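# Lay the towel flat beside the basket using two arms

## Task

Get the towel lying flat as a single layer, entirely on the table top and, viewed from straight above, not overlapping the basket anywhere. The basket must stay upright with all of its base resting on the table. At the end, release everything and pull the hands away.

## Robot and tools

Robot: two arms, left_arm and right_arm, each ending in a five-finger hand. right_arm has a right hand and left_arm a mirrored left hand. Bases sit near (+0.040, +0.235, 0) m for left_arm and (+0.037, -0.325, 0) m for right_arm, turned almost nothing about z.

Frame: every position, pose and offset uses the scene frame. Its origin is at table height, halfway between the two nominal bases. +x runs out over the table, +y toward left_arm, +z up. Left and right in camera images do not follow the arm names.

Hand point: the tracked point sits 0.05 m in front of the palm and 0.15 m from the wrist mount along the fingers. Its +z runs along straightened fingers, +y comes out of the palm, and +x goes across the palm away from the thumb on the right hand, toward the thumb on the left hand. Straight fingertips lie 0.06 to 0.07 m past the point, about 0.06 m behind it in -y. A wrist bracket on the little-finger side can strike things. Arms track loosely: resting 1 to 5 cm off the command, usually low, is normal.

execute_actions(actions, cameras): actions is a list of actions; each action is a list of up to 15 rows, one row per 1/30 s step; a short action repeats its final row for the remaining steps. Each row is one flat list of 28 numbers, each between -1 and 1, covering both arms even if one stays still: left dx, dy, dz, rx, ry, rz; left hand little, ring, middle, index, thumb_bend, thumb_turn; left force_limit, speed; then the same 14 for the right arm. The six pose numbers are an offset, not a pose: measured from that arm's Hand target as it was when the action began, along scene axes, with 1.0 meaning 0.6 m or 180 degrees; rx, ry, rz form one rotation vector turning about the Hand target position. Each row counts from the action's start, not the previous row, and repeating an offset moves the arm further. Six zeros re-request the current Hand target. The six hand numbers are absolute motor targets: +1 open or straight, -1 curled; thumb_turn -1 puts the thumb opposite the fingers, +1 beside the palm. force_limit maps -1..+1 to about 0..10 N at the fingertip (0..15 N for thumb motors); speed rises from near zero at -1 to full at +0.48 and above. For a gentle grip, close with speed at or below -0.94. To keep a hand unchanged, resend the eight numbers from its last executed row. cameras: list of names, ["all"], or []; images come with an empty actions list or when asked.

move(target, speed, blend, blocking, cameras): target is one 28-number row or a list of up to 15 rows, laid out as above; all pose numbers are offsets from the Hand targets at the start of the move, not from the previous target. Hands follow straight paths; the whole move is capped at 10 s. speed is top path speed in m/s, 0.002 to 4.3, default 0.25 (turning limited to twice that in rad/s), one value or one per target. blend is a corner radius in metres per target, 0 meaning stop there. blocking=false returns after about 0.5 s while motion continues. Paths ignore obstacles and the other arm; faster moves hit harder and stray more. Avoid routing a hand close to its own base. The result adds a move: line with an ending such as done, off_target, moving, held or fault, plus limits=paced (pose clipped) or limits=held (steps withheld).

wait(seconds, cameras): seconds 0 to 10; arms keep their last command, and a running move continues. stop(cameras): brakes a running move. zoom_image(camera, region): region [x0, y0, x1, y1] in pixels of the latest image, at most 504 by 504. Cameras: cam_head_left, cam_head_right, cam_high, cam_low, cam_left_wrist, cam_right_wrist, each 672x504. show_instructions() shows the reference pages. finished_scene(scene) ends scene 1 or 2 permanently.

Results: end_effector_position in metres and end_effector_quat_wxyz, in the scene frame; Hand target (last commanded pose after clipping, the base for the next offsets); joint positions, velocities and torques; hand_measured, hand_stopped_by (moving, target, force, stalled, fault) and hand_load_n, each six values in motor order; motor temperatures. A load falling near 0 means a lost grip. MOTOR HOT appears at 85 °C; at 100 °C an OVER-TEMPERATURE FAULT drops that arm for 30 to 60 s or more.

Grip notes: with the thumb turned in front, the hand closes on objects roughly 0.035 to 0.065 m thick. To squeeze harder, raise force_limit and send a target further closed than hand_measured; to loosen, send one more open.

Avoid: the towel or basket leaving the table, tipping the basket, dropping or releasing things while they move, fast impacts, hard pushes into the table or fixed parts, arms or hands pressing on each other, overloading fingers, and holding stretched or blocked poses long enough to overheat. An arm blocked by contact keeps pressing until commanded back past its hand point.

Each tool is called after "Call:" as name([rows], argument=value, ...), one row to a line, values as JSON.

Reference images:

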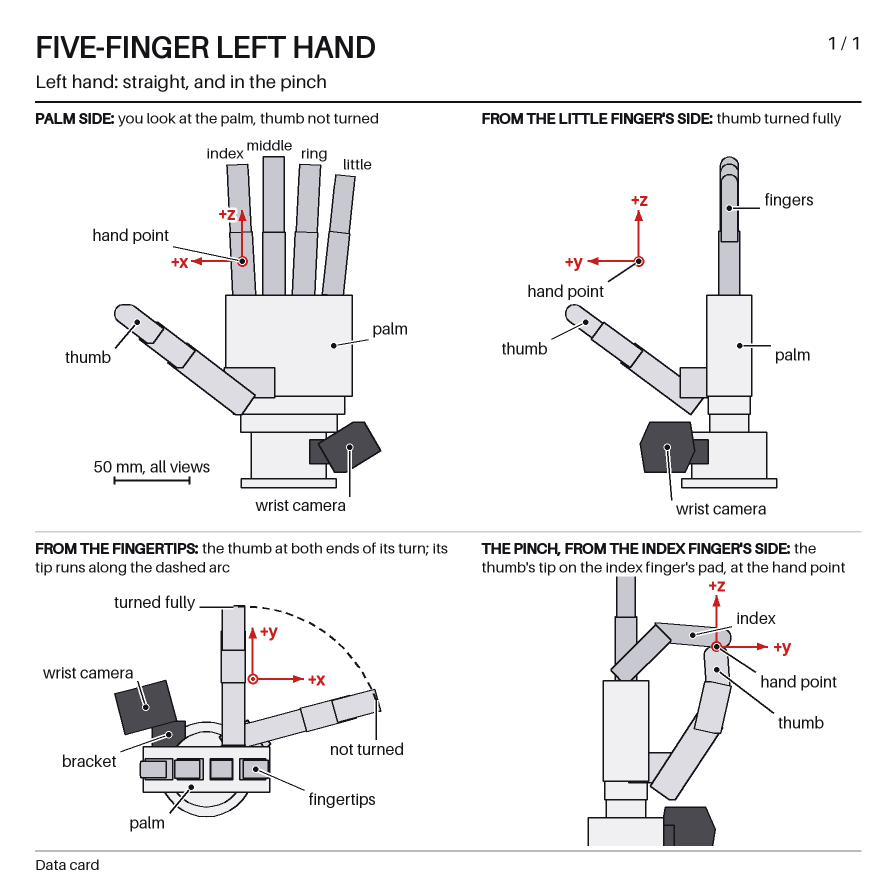

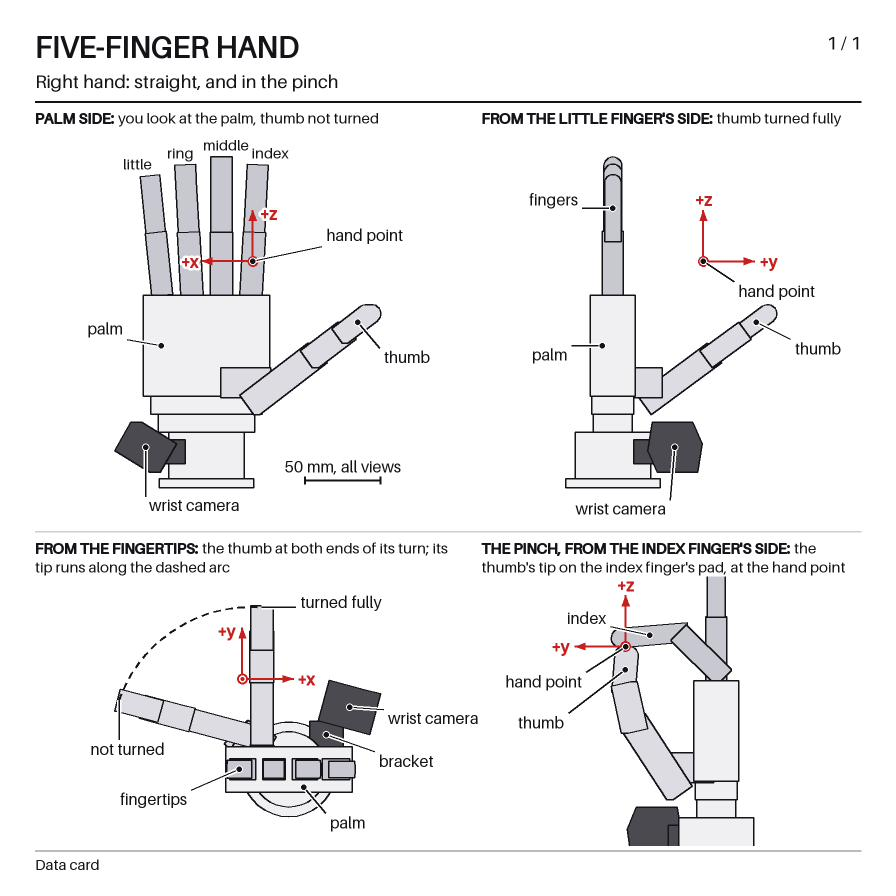

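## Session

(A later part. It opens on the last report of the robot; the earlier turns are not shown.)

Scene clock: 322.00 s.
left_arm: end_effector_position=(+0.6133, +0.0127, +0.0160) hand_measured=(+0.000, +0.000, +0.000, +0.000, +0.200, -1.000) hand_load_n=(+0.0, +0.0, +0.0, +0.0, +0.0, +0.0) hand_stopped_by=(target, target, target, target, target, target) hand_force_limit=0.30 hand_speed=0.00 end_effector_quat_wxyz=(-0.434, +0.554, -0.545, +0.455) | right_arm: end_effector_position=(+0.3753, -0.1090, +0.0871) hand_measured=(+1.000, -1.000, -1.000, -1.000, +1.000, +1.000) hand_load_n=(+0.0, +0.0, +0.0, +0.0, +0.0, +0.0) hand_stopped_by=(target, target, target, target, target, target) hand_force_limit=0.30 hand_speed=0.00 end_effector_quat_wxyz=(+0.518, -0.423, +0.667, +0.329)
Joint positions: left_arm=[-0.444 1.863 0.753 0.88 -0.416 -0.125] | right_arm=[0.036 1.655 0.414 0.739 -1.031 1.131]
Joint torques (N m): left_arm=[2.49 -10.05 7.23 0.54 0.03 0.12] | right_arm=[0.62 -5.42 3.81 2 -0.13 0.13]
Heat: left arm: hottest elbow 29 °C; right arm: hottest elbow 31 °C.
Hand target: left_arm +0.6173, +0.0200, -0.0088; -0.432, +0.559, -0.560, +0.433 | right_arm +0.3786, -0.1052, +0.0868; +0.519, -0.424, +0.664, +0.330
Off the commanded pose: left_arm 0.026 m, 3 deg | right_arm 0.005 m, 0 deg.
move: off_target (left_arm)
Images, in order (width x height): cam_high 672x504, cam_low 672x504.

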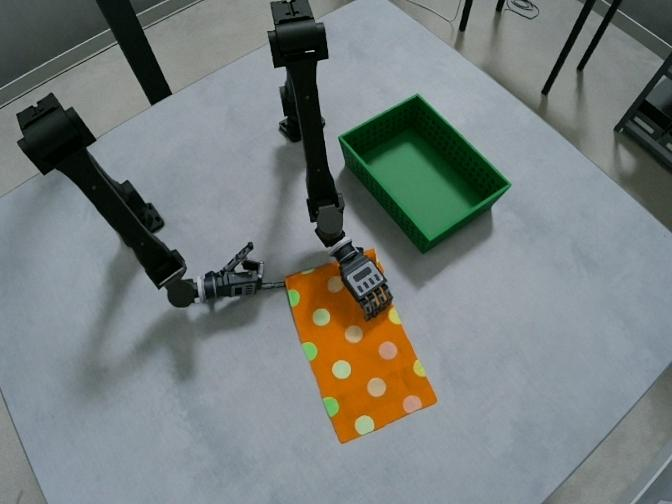

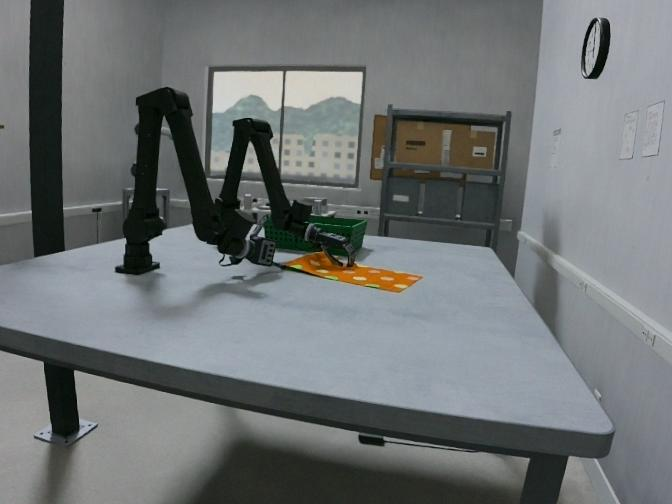

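Call:
move([
  [0,0.0,0,0,0,0, 0,0,0,0,0.2,-1,0.3,0, -0.01,-0.15,0.15,0,0,0, 1,1,1,1,1,1,0.3,0],
  [0,0.0,0,0,0,0, 0,0,0,0,0.2,-1,0.3,0, 0.0,-0.25,0.15,-0.2573,-0.5065,0.0932, 1,1,1,0.5,-0.85,-1,0.3,0],
], speed=0.25, cameras=["all"])

Scene clock: 333.37 s.
left_arm: end_effector_position=(+0.6133, +0.0127, +0.0160) hand_measured=(+0.000, +0.000, +0.000, +0.000, +0.200, -1.000) hand_load_n=(+0.0, +0.0, +0.0, +0.0, +0.0, +0.0) hand_stopped_by=(target, target, target, target, target, target) hand_force_limit=0.30 hand_speed=0.00 end_effector_quat_wxyz=(-0.434, +0.554, -0.545, +0.455) | right_arm: end_effector_position=(+0.3747, -0.2514, +0.1690) hand_measured=(+1.000, +1.000, +1.000, +0.500, -0.850, -1.000) hand_load_n=(+0.0, +0.0, +0.0, +0.0, +0.0, +0.0) hand_stopped_by=(target, target, target, target, target, target) hand_force_limit=0.30 hand_speed=0.00 end_effector_quat_wxyz=(-0.592, +0.758, -0.120, +0.246)
Joint positions: left_arm=[-0.444 1.863 0.753 0.88 -0.416 -0.125] | right_arm=[-0.334 0.996 0.535 -0.223 -1.284 -0.901]
Joint torques (N m): left_arm=[2.14 -9.99 7.21 0.58 0.04 0.11] | right_arm=[-0.97 -3.25 7.91 0.99 -0.51 -0.11]
Heat: left arm: hottest elbow 29 °C; right arm: hottest elbow 32 °C.
Hand target: left_arm +0.6173, +0.0200, -0.0088; -0.432, +0.559, -0.560, +0.433 | right_arm +0.3787, -0.2552, +0.1769; -0.589, +0.758, -0.114, +0.257
Off the commanded pose: left_arm 0.026 m, 3 deg | right_arm 0.010 m, 1 deg.
move: off_target (left_arm)

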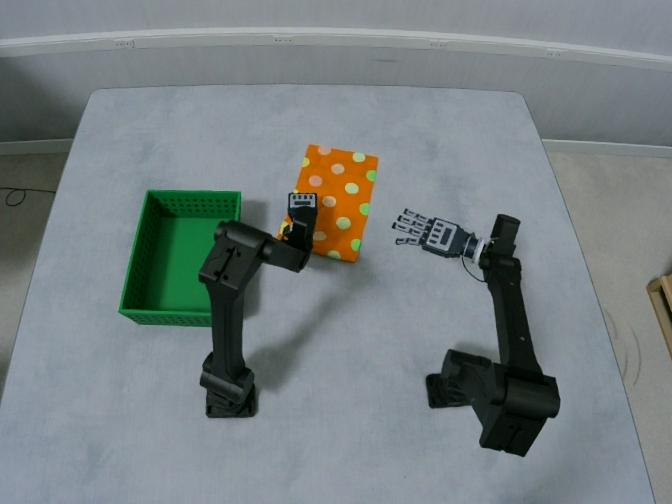

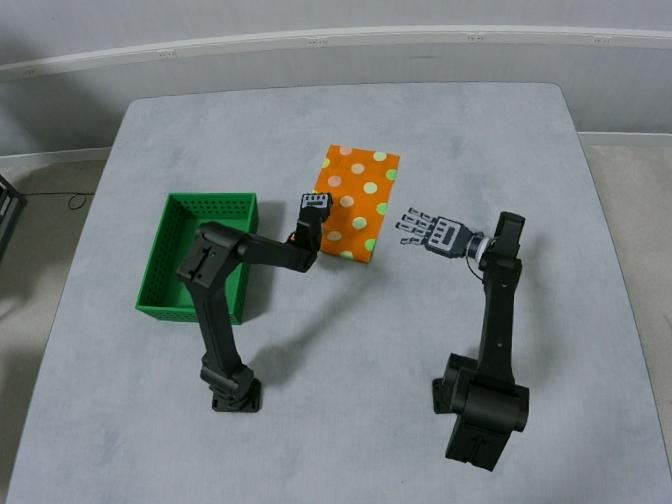

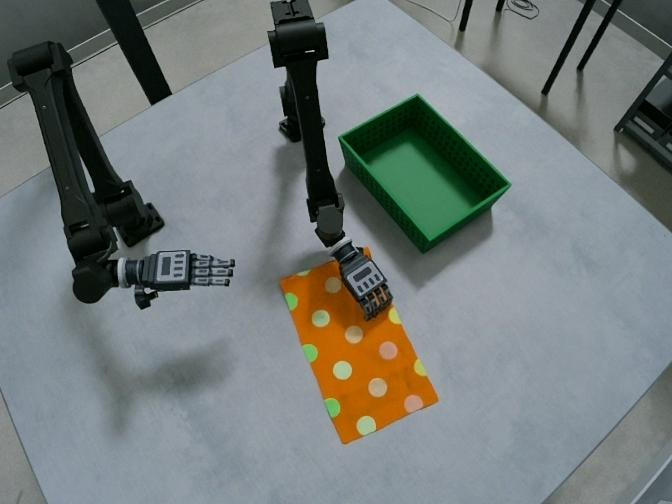

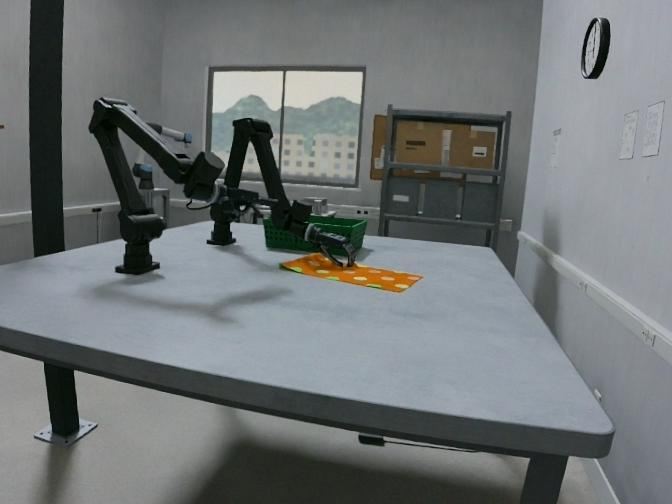

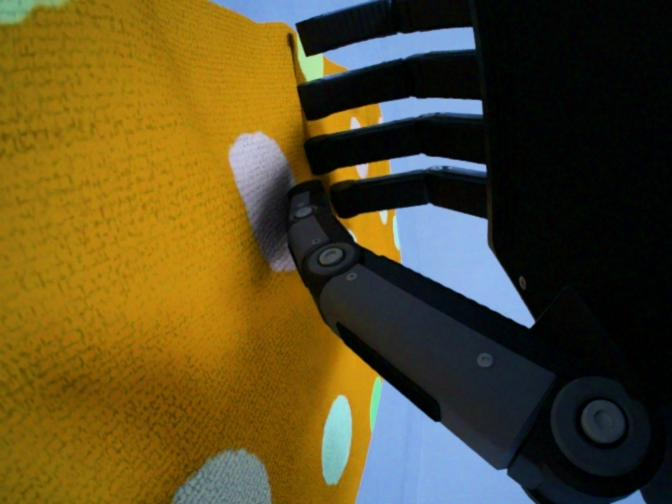

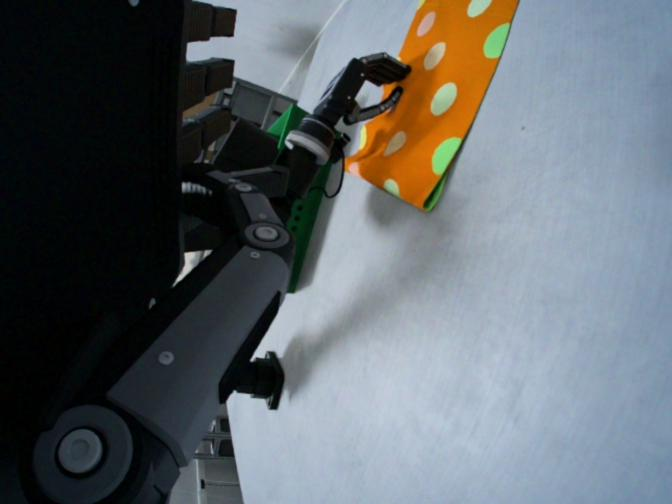

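Call:
move([
  [0,0.0,0,0,0,0, 0,0,0,0,0.2,-1,0.3,0, 0.027,0.05,-0.283,0,0,0, 1,1,1,0.5,-0.85,-1,0.3,0],
], speed=0.15, cameras=["cam_right_wrist","cam_low","cam_high"])

Call:
zoom_image(camera="cam_low", region=[255, 243, 315, 283])

Call:
zoom_image(camera="cam_high", region=[220, 260, 310, 330])

Call:
zoom_image(camera="cam_right_wrist", region=[220, 60, 420, 230])

Scene clock: 337.47 s.
left_arm: end_effector_position=(+0.6133, +0.0127, +0.0160) hand_measured=(+0.000, +0.000, +0.000, +0.000, +0.200, -1.000) hand_load_n=(+0.0, +0.0, -0.5, +0.0, +0.0, +0.0) hand_stopped_by=(target, target, target, target, target, target) hand_force_limit=0.30 hand_speed=0.00 end_effector_quat_wxyz=(-0.434, +0.554, -0.545, +0.455) | right_arm: end_effector_position=(+0.3959, -0.2280, +0.0089) hand_measured=(+1.000, +1.000, +1.000, +0.500, -0.850, -1.000) hand_load_n=(+0.0, +0.0, +0.0, +0.0, +0.0, +0.0) hand_stopped_by=(target, target, target, target, target, target) hand_force_limit=0.30 hand_speed=0.00 end_effector_quat_wxyz=(-0.588, +0.758, -0.113, +0.259)
Joint positions: left_arm=[-0.444 1.863 0.753 0.88 -0.416 -0.125] | right_arm=[-0.229 1.6 0.338 0.774 -1.188 -0.726]
Joint torques (N m): left_arm=[2.43 -10.05 7.09 0.65 0.08 0.16] | right_arm=[0.26 -4.78 2.73 2 -0.19 0.11]
Heat: left arm: hottest elbow 29 °C; right arm: hottest elbow 32 °C.
Hand target: left_arm +0.6173, +0.0200, -0.0088; -0.432, +0.559, -0.560, +0.433 | right_arm +0.3949, -0.2252, +0.0071; -0.589, +0.758, -0.114, +0.257
Off the commanded pose: left_arm 0.026 m, 3 deg | right_arm 0.003 m, 0 deg.
move: off_target (left_arm)
Images, in order (width x height): cam_high 672x504, cam_low 672x504, cam_right_wrist 672x504.

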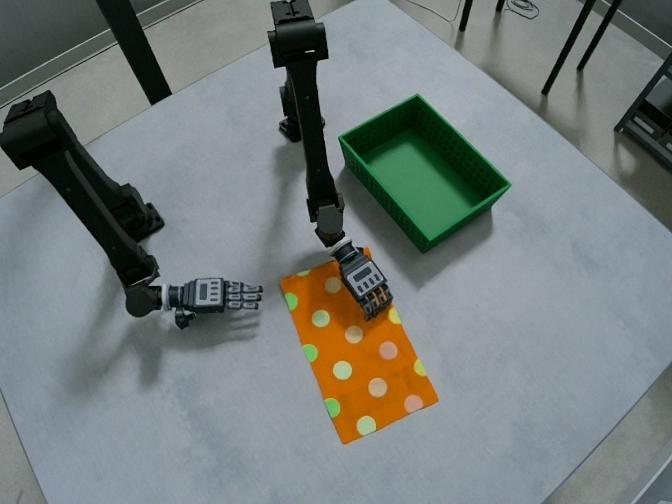

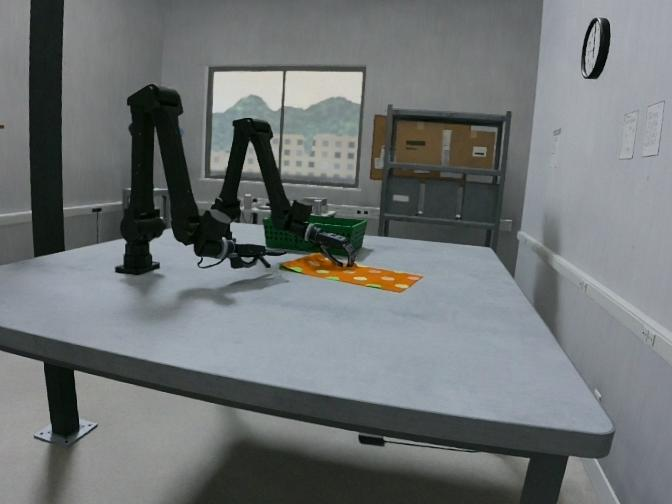

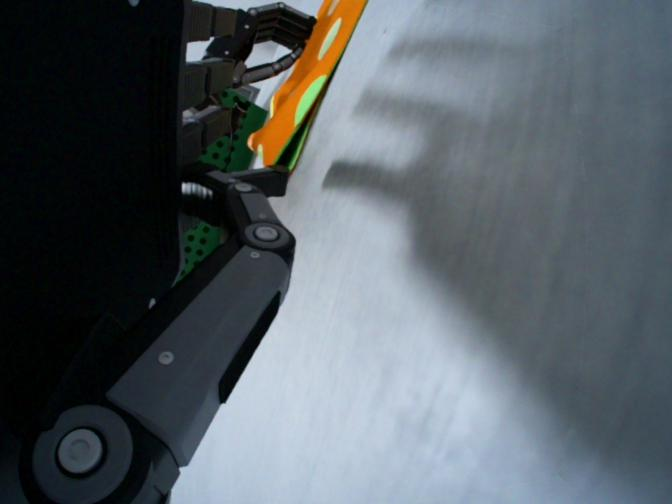

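Scaled by 8.400 from the camera's 672x504 image, which has a finer 960x720 frame.

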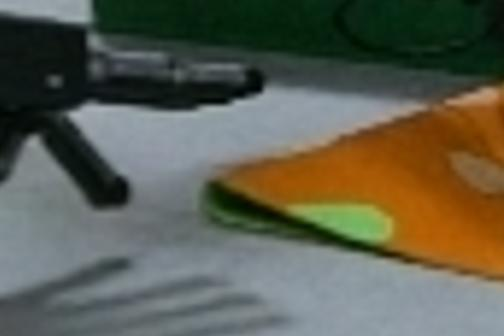

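Scaled by 5.600 from the camera's 672x504 image, which has a finer 960x720 frame.

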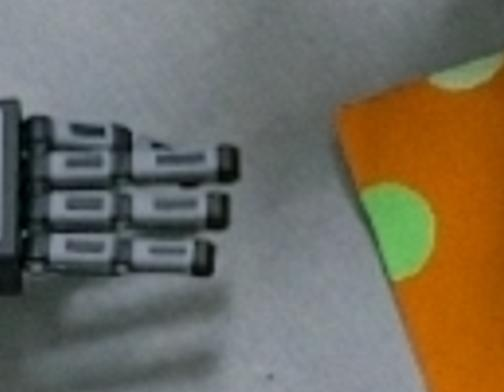

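Scaled by 2.520 from the camera's 672x504 image, which has a finer 960x720 frame.

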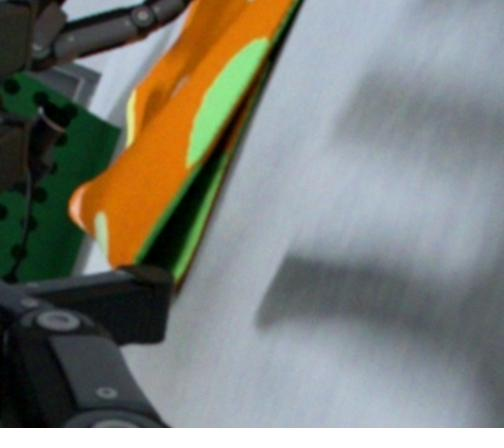

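Call:
move([
  [0,0.0,0,0,0,0, 0,0,0,0,0.2,-1,0.3,0, 0.01,0.025,-0.02,0,0,0, 1,1,1,0.5,-0.85,-1,0.3,0],
  [0,0.0,0,0,0,0, 0,0,0,0,0.2,-1,0.3,0, 0.048,0.098,-0.018,0,0,0, 1,1,1,0.5,-0.85,-1,0.3,0],
], speed=0.06, blend=0.01, cameras=["cam_right_wrist","cam_low","cam_high"])

Call:
zoom_image(camera="cam_low", region=[255, 243, 315, 283])

Call:
zoom_image(camera="cam_right_wrist", region=[220, 60, 420, 230])

Scene clock: 340.47 s.
left_arm: end_effector_position=(+0.6133, +0.0127, +0.0160) hand_measured=(+0.000, +0.000, +0.000, +0.000, +0.200, -1.000) hand_load_n=(+0.0, +0.0, +0.0, +0.0, +0.0, +0.0) hand_stopped_by=(target, target, target, target, target, target) hand_force_limit=0.30 hand_speed=0.00 end_effector_quat_wxyz=(-0.434, +0.554, -0.545, +0.455) | right_arm: end_effector_position=(+0.4143, -0.1697, -0.0062) hand_measured=(+1.000, +1.000, +1.000, +0.500, -0.850, -1.000) hand_load_n=(+0.0, -0.5, +0.0, +0.5, +0.0, +0.0) hand_stopped_by=(target, target, target, target, target, target) hand_force_limit=0.30 hand_speed=0.00 end_effector_quat_wxyz=(-0.587, +0.760, -0.120, +0.251)
Joint positions: left_arm=[-0.444 1.863 0.753 0.88 -0.416 -0.125] | right_arm=[-0.02 1.728 0.362 1.019 -0.995 -0.543]
Joint torques (N m): left_arm=[2.55 -9.52 7.2 0.53 0.05 0.16] | right_arm=[0.38 -5.54 3.77 2.13 -0.04 0.06]
Heat: left arm: hottest elbow 29 °C; right arm: hottest elbow 32 °C.
Hand target: left_arm +0.6173, +0.0200, -0.0088; -0.432, +0.559, -0.560, +0.433 | right_arm +0.4236, -0.1664, -0.0037; -0.589, +0.758, -0.114, +0.256
Off the commanded pose: left_arm 0.026 m, 3 deg | right_arm 0.010 m, 1 deg.
move: off_target (left_arm)
Images, in order (width x height): cam_high 672x504, cam_low 672x504, cam_right_wrist 672x504.

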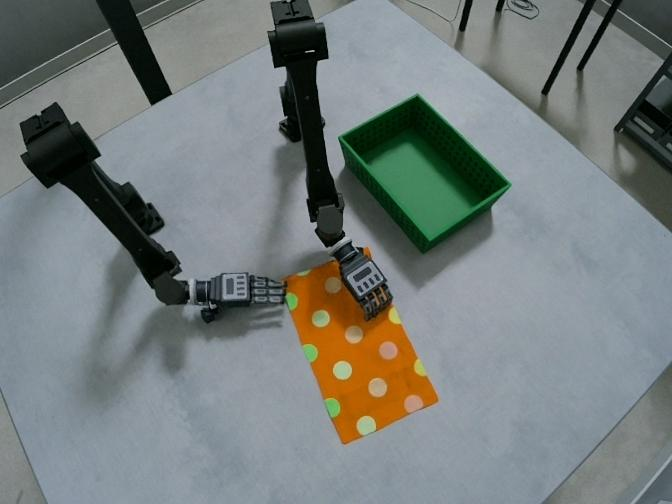

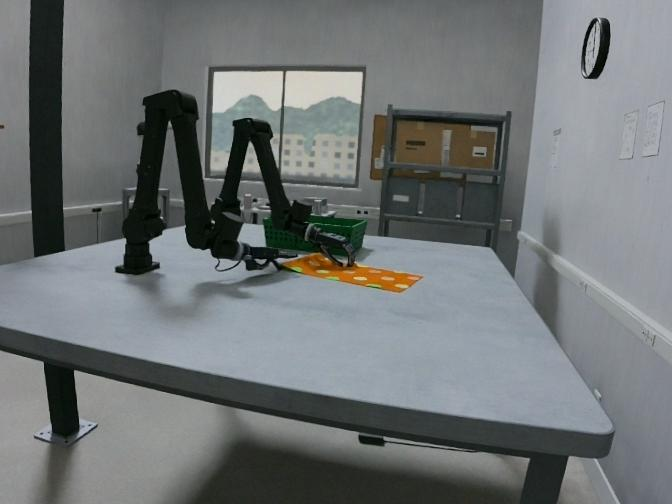

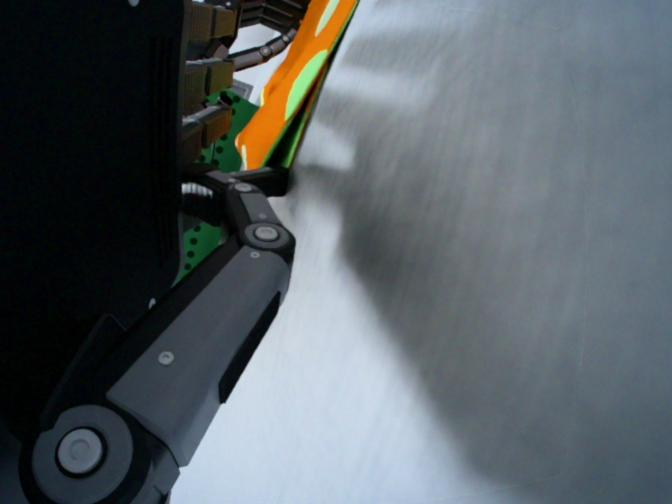

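Scaled by 8.400 from the camera's 672x504 image, which has a finer 960x720 frame.

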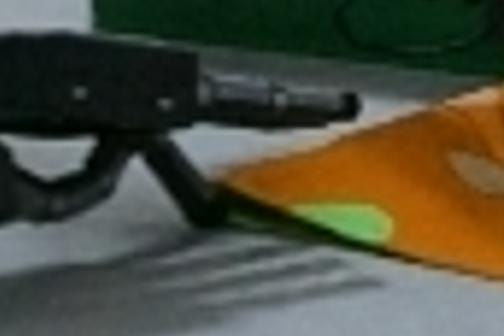

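Scaled by 2.520 from the camera's 672x504 image, which has a finer 960x720 frame.

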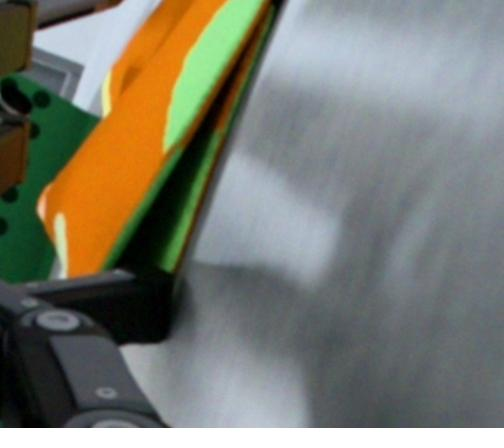

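Call:
move([
  [0,0.0,0,0,0,0, 0,0,0,0,0.2,-1,0.3,0, 0.0,-0.035,0.004,0,0,0, 1,1,1,0.5,-0.85,-1,0.3,0],
  [0,0.0,0,0,0,0, 0,0,0,0,0.2,-1,0.3,0, 0.032,-0.03,0.008,0,0,0, 1,1,1,0.5,-0.85,-1,0.3,0],
  [0,0.0,0,0,0,0, 0,0,0,0,0.2,-1,0.3,0, 0.045,0.02,0.008,0,0,0, 1,1,1,0.5,-0.85,-1,0.3,0],
], speed=0.06, blend=0.005, cameras=["cam_right_wrist","cam_low","cam_high"])

Call:
zoom_image(camera="cam_low", region=[255, 243, 315, 283])

Call:
zoom_image(camera="cam_right_wrist", region=[220, 60, 420, 230])

Scene clock: 343.97 s.
left_arm: end_effector_position=(+0.6133, +0.0127, +0.0160) hand_measured=(+0.000, +0.000, +0.000, +0.000, +0.200, -1.000) hand_load_n=(+0.0, +0.0, -0.5, +0.0, +0.0, +0.0) hand_stopped_by=(target, target, target, target, target, target) hand_force_limit=0.30 hand_speed=0.00 end_effector_quat_wxyz=(-0.434, +0.554, -0.545, +0.455) | right_arm: end_effector_position=(+0.4391, -0.1585, -0.0036) hand_measured=(+1.000, +1.000, +1.000, +0.500, -0.850, -1.000) hand_load_n=(+0.0, +0.0, +0.0, +0.0, +0.0, +0.0) hand_stopped_by=(target, target, target, target, target, target) hand_force_limit=0.30 hand_speed=0.00 end_effector_quat_wxyz=(-0.585, +0.762, -0.122, +0.249)
Joint positions: left_arm=[-0.444 1.863 0.753 0.88 -0.416 -0.125] | right_arm=[0.016 1.742 0.43 0.975 -0.959 -0.525]
Joint velocities: left_arm=[within noise] | right_arm=[-0.015 -0.005 0.002 -0.051 -0.051 0.022]
Joint torques (N m): left_arm=[2.49 -9.58 7.27 0.65 0.06 0.15] | right_arm=[0.32 -6.24 4.45 2.28 -0.07 0.07]
Heat: left arm: hottest elbow 29 °C; right arm: hottest elbow 32 °C.
Hand target: left_arm +0.6173, +0.0200, -0.0088; -0.432, +0.559, -0.560, +0.433 | right_arm +0.4506, -0.1544, +0.0010; -0.589, +0.758, -0.114, +0.256
Off the commanded pose: left_arm 0.026 m, 3 deg | right_arm 0.013 m, 1 deg.
move: off_target (left_arm, right_arm)
Images, in order (width x height): cam_high 672x504, cam_low 672x504, cam_right_wrist 672x504.

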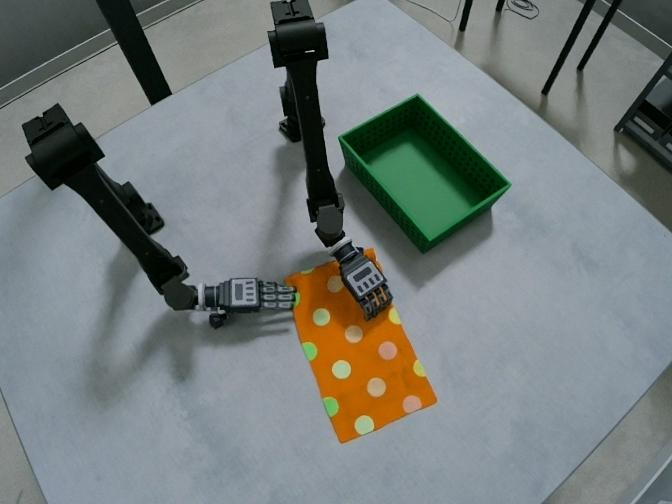

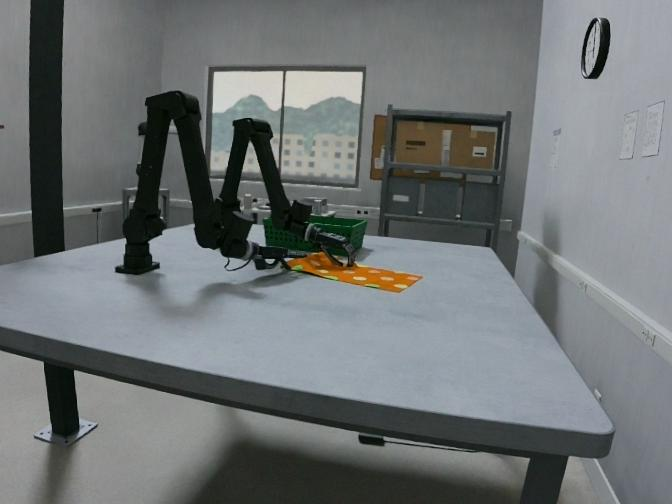

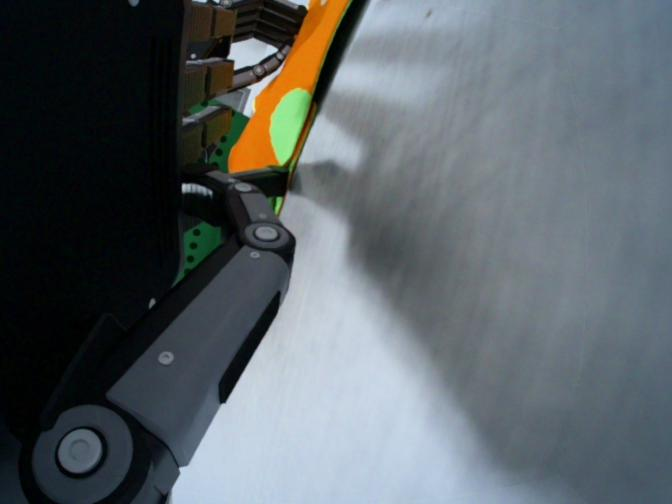

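Scaled by 8.400 from the camera's 672x504 image, which has a finer 960x720 frame.

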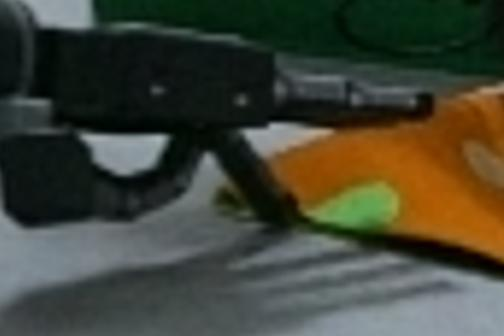

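Scaled by 2.520 from the camera's 672x504 image, which has a finer 960x720 frame.

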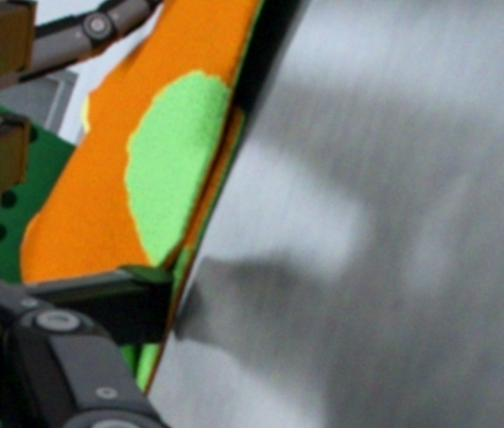

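Call:
move([
  [0,0.0,0,0,0,0, 0,0,0,0,0.2,-1,0.3,0, -0.01,-0.035,0.004,0,0,0, 1,1,1,0.5,-0.85,-1,0.3,0],
  [0,0.0,0,0,0,0, 0,0,0,0,0.2,-1,0.3,0, -0.024,-0.03,0.002,0,0,0, 1,1,1,0.5,-0.85,-1,0.3,0],
  [0,0.0,0,0,0,0, 0,0,0,0,0.2,-1,0.3,0, -0.010,0.01,0.002,0,0,0, 1,1,1,0.5,-0.85,-1,0.3,0],
], speed=0.06, blend=0.004, cameras=["cam_right_wrist","cam_low","cam_high"])

Call:
zoom_image(camera="cam_low", region=[255, 243, 315, 283])

Call:
zoom_image(camera="cam_right_wrist", region=[220, 60, 420, 230])

Scene clock: 346.70 s.
left_arm: end_effector_position=(+0.6134, +0.0129, +0.0160) hand_measured=(+0.000, +0.000, +0.000, +0.000, +0.200, -1.000) hand_load_n=(+0.0, +0.0, +0.0, +0.0, +0.0, +0.0) hand_stopped_by=(target, target, target, target, target, target) hand_force_limit=0.30 hand_speed=0.00 end_effector_quat_wxyz=(-0.434, +0.554, -0.545, +0.455) | right_arm: end_effector_position=(+0.4377, -0.1525, -0.0032) hand_measured=(+1.000, +1.000, +1.000, +0.500, -0.850, -1.000) hand_load_n=(+0.0, +0.0, +0.0, +0.0, +0.0, +0.0) hand_stopped_by=(target, target, target, target, target, target) hand_force_limit=0.30 hand_speed=0.00 end_effector_quat_wxyz=(-0.585, +0.762, -0.121, +0.250)
Joint positions: left_arm=[-0.444 1.863 0.753 0.88 -0.416 -0.125] | right_arm=[0.036 1.742 0.425 0.989 -0.94 -0.515]
Joint torques (N m): left_arm=[2.37 -9.35 7.12 0.62 0.04 0.12] | right_arm=[0.21 -6.89 3.63 2.3 -0.12 0.09]
Heat: left arm: hottest elbow 29 °C; right arm: hottest elbow 31 °C.
Hand target: left_arm +0.6174, +0.0202, -0.0088; -0.433, +0.559, -0.559, +0.433 | right_arm +0.4446, -0.1484, +0.0022; -0.589, +0.758, -0.114, +0.256
Off the commanded pose: left_arm 0.026 m, 3 deg | right_arm 0.010 m, 1 deg.
move: off_target (left_arm)
Images, in order (width x height): cam_high 672x504, cam_low 672x504, cam_right_wrist 672x504.

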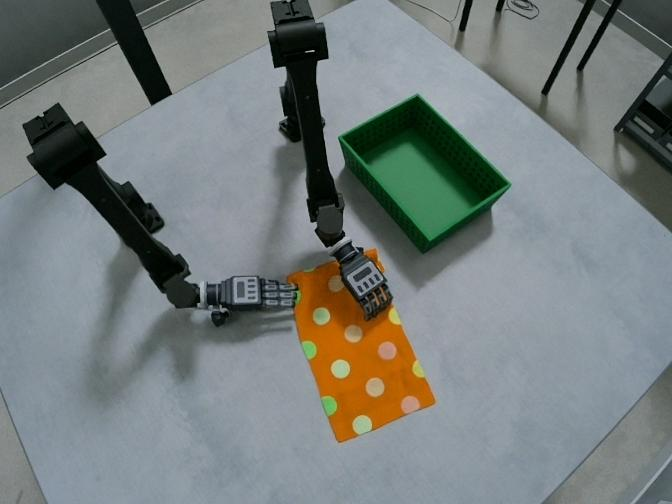

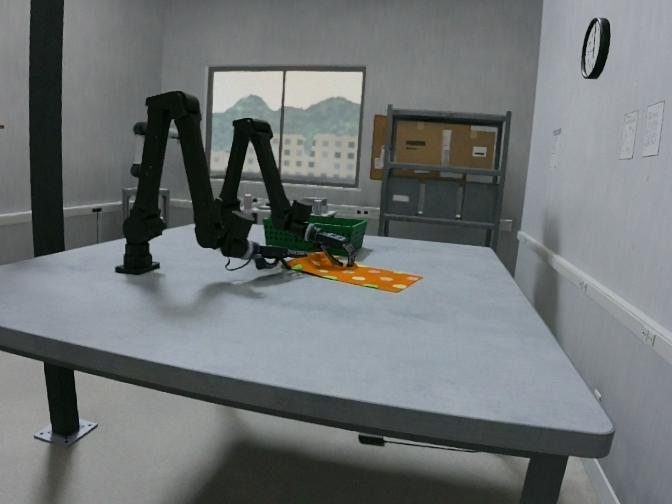

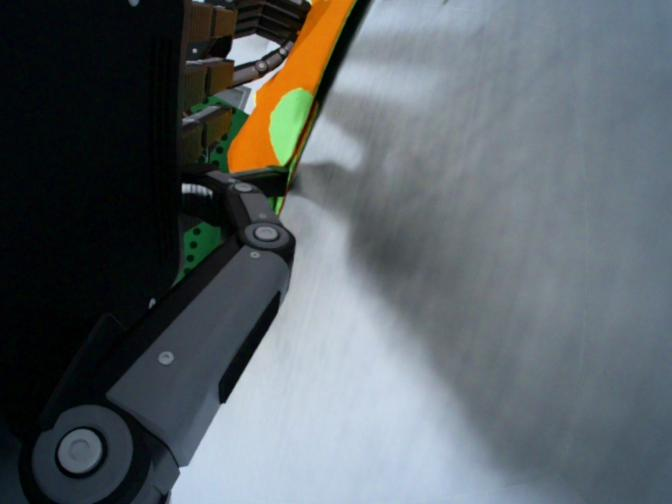

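Scaled by 8.400 from the camera's 672x504 image, which has a finer 960x720 frame.

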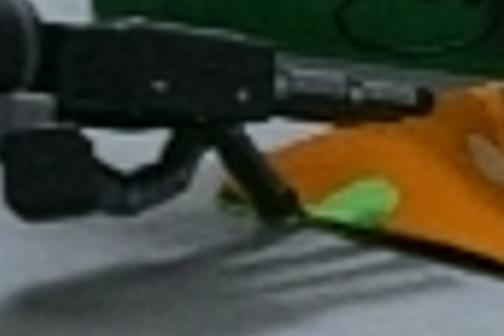

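Scaled by 2.520 from the camera's 672x504 image, which has a finer 960x720 frame.

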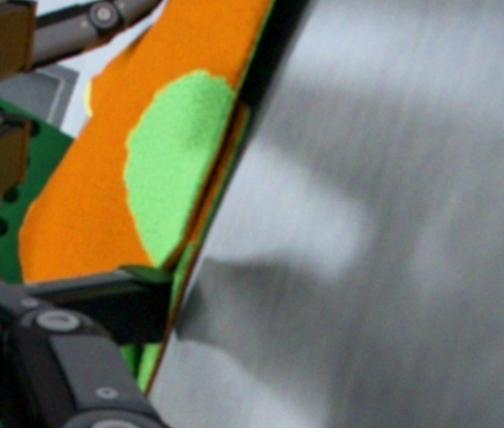

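Call:
move([
  [0,0.0,0,0,0,0, 0,0,0,0,0.2,-1,0.3,0, -0.03,-0.055,0.008,0,0,0, 1,1,1,0.5,-0.85,-1,0.3,0],
], speed=0.06, cameras=["cam_right_wrist","cam_low","cam_high"])

Call:
zoom_image(camera="cam_low", region=[255, 243, 315, 283])

Call:
zoom_image(camera="cam_right_wrist", region=[220, 60, 420, 230])

Call:
zoom_image(camera="cam_high", region=[240, 240, 330, 310])

Scene clock: 349.33 s.
left_arm: end_effector_position=(+0.6134, +0.0129, +0.0160) hand_measured=(+0.000, +0.000, +0.000, +0.000, +0.200, -1.000) hand_load_n=(+0.0, +0.0, -0.5, +0.0, +0.0, +0.0) hand_stopped_by=(target, target, target, target, target, target) hand_force_limit=0.30 hand_speed=0.00 end_effector_quat_wxyz=(-0.434, +0.554, -0.545, +0.455) | right_arm: end_effector_position=(+0.4248, -0.1781, +0.0017) hand_measured=(+1.000, +1.000, +1.000, +0.500, -0.850, -1.000) hand_load_n=(+0.0, +0.0, +0.0, +0.0, +0.5, +0.0) hand_stopped_by=(target, target, target, target, target, target) hand_force_limit=0.30 hand_speed=0.00 end_effector_quat_wxyz=(-0.591, +0.759, -0.119, +0.248)
Joint positions: left_arm=[-0.444 1.863 0.753 0.88 -0.416 -0.125] | right_arm=[-0.052 1.706 0.395 0.953 -1.034 -0.553]
Joint torques (N m): left_arm=[1.9 -10.05 7.31 0.57 0.01 0.11] | right_arm=[-1.03 -8.18 2.5 1.32 -0.28 -0.08]
Heat: left arm: hottest elbow 29 °C; right arm: hottest elbow 31 °C.
Hand target: left_arm +0.6174, +0.0202, -0.0088; -0.433, +0.559, -0.559, +0.432 | right_arm +0.4267, -0.1815, +0.0070; -0.589, +0.758, -0.114, +0.257
Off the commanded pose: left_arm 0.026 m, 3 deg | right_arm 0.007 m, 1 deg.
move: off_target (left_arm)
Images, in order (width x height): cam_high 672x504, cam_low 672x504, cam_right_wrist 672x504.

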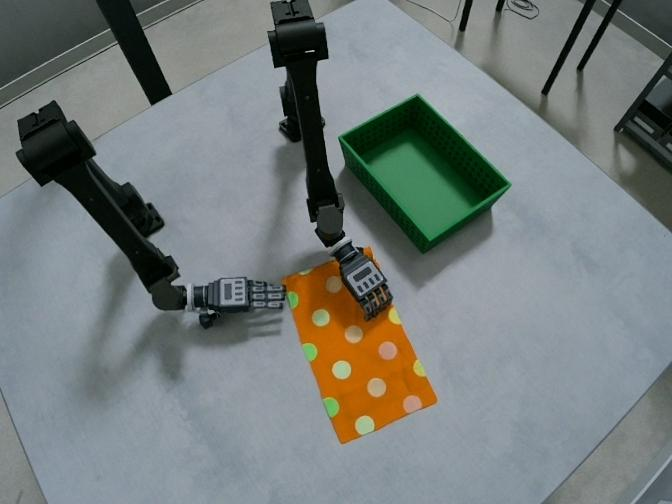

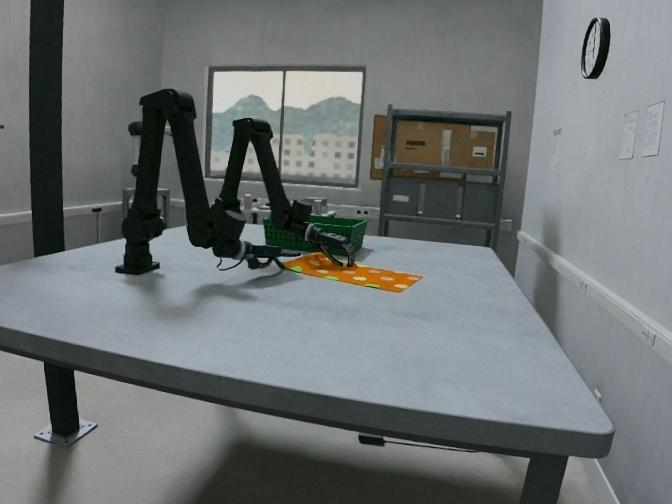

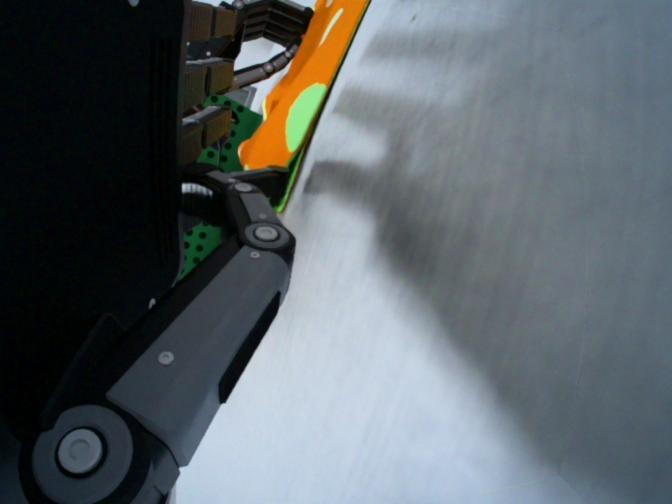

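Scaled by 8.400 from the camera's 672x504 image, which has a finer 960x720 frame.

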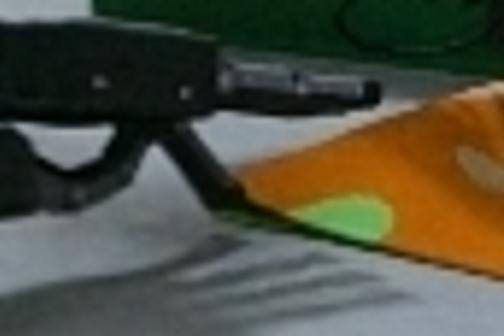

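Scaled by 2.520 from the camera's 672x504 image, which has a finer 960x720 frame.

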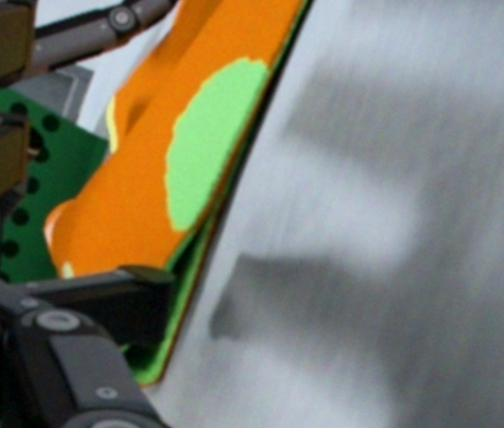

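Scaled by 5.600 from the camera's 672x504 image, which has a finer 960x720 frame.

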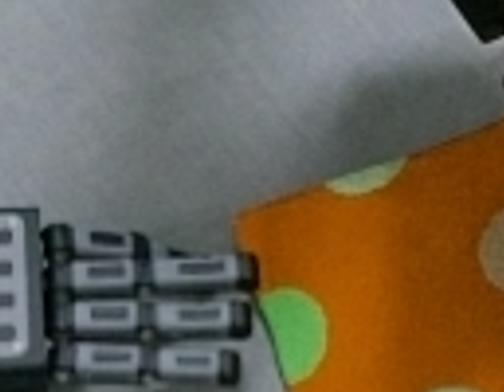

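Call:
move([
  [0,0.0,0,0,0,0, 0,0,0,0,0.2,-1,0.3,0, 0.03,0.105,-0.005,0,0,0, 1,1,1,0.5,-0.85,-1,0.3,0],
], speed=0.06, cameras=["cam_right_wrist","cam_low","cam_high"])

Call:
zoom_image(camera="cam_low", region=[255, 243, 315, 283])

Call:
zoom_image(camera="cam_right_wrist", region=[220, 60, 420, 230])

Scene clock: 351.70 s.
left_arm: end_effector_position=(+0.6134, +0.0129, +0.0160) hand_measured=(+0.000, +0.000, +0.000, +0.000, +0.200, -1.000) hand_load_n=(+0.0, +0.0, +0.0, +0.0, +0.0, +0.0) hand_stopped_by=(target, target, target, target, target, target) hand_force_limit=0.30 hand_speed=0.00 end_effector_quat_wxyz=(-0.434, +0.554, -0.545, +0.455) | right_arm: end_effector_position=(+0.4342, -0.1239, -0.0001) hand_measured=(+1.000, +1.000, +1.000, +0.500, -0.850, -1.000) hand_load_n=(+0.0, +0.0, -0.5, +0.0, +0.0, +0.0) hand_stopped_by=(target, target, target, target, target, target) hand_force_limit=0.30 hand_speed=0.00 end_effector_quat_wxyz=(-0.585, +0.762, -0.120, +0.251)
Joint positions: left_arm=[-0.444 1.863 0.753 0.88 -0.416 -0.125] | right_arm=[0.127 1.736 0.42 1.021 -0.854 -0.474]
Joint torques (N m): left_arm=[2.61 -9.88 7.19 0.58 0.03 0.12] | right_arm=[0.5 -6.12 4.44 2.33 -0.01 0.08]
Heat: left arm: hottest elbow 29 °C; right arm: hottest elbow 31 °C.
Hand target: left_arm +0.6173, +0.0202, -0.0088; -0.433, +0.559, -0.559, +0.433 | right_arm +0.4445, -0.1183, +0.0041; -0.589, +0.758, -0.114, +0.256
Off the commanded pose: left_arm 0.026 m, 3 deg | right_arm 0.013 m, 1 deg.
move: off_target (left_arm, right_arm)
Images, in order (width x height): cam_high 672x504, cam_low 672x504, cam_right_wrist 672x504.

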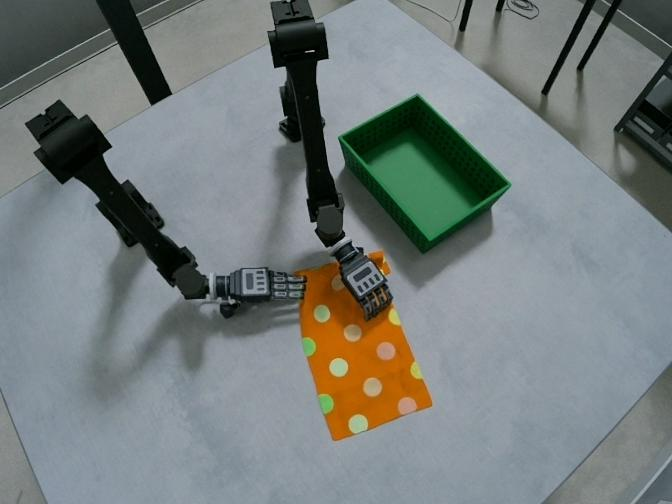

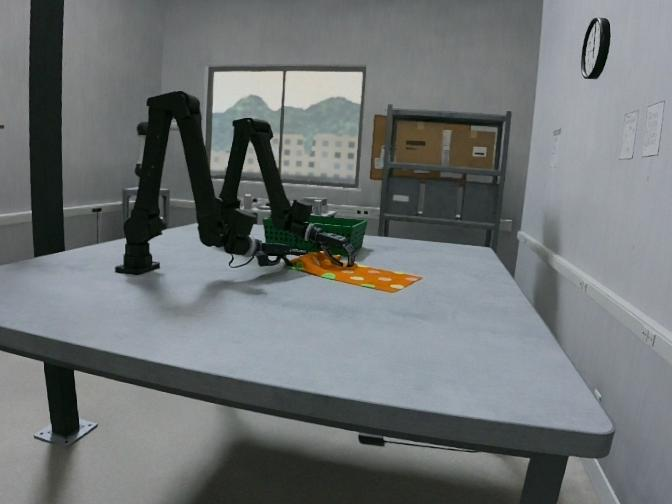

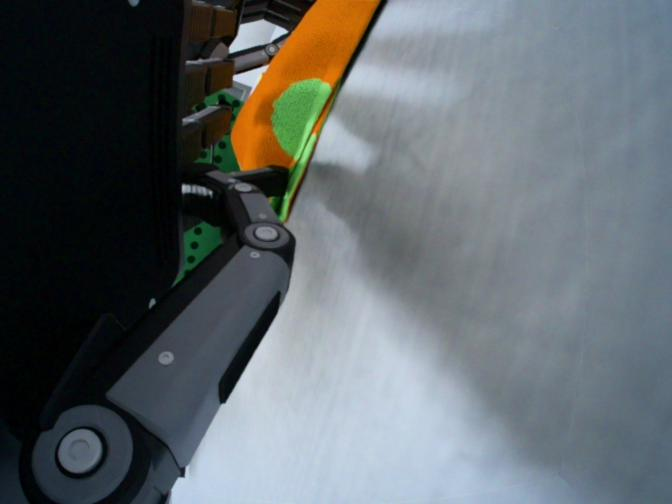

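Scaled by 8.400 from the camera's 672x504 image, which has a finer 960x720 frame.

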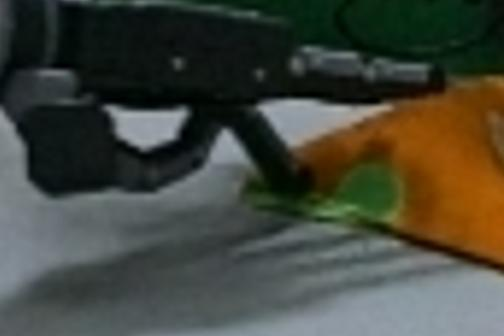

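Scaled by 2.520 from the camera's 672x504 image, which has a finer 960x720 frame.

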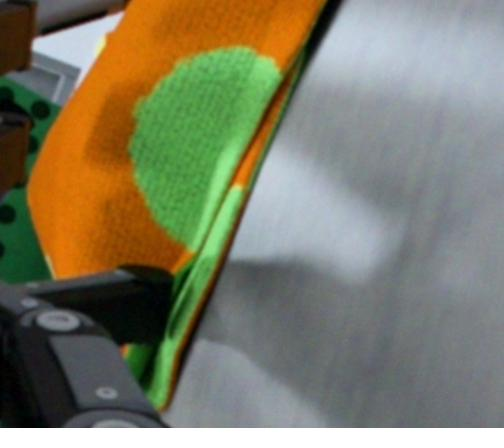

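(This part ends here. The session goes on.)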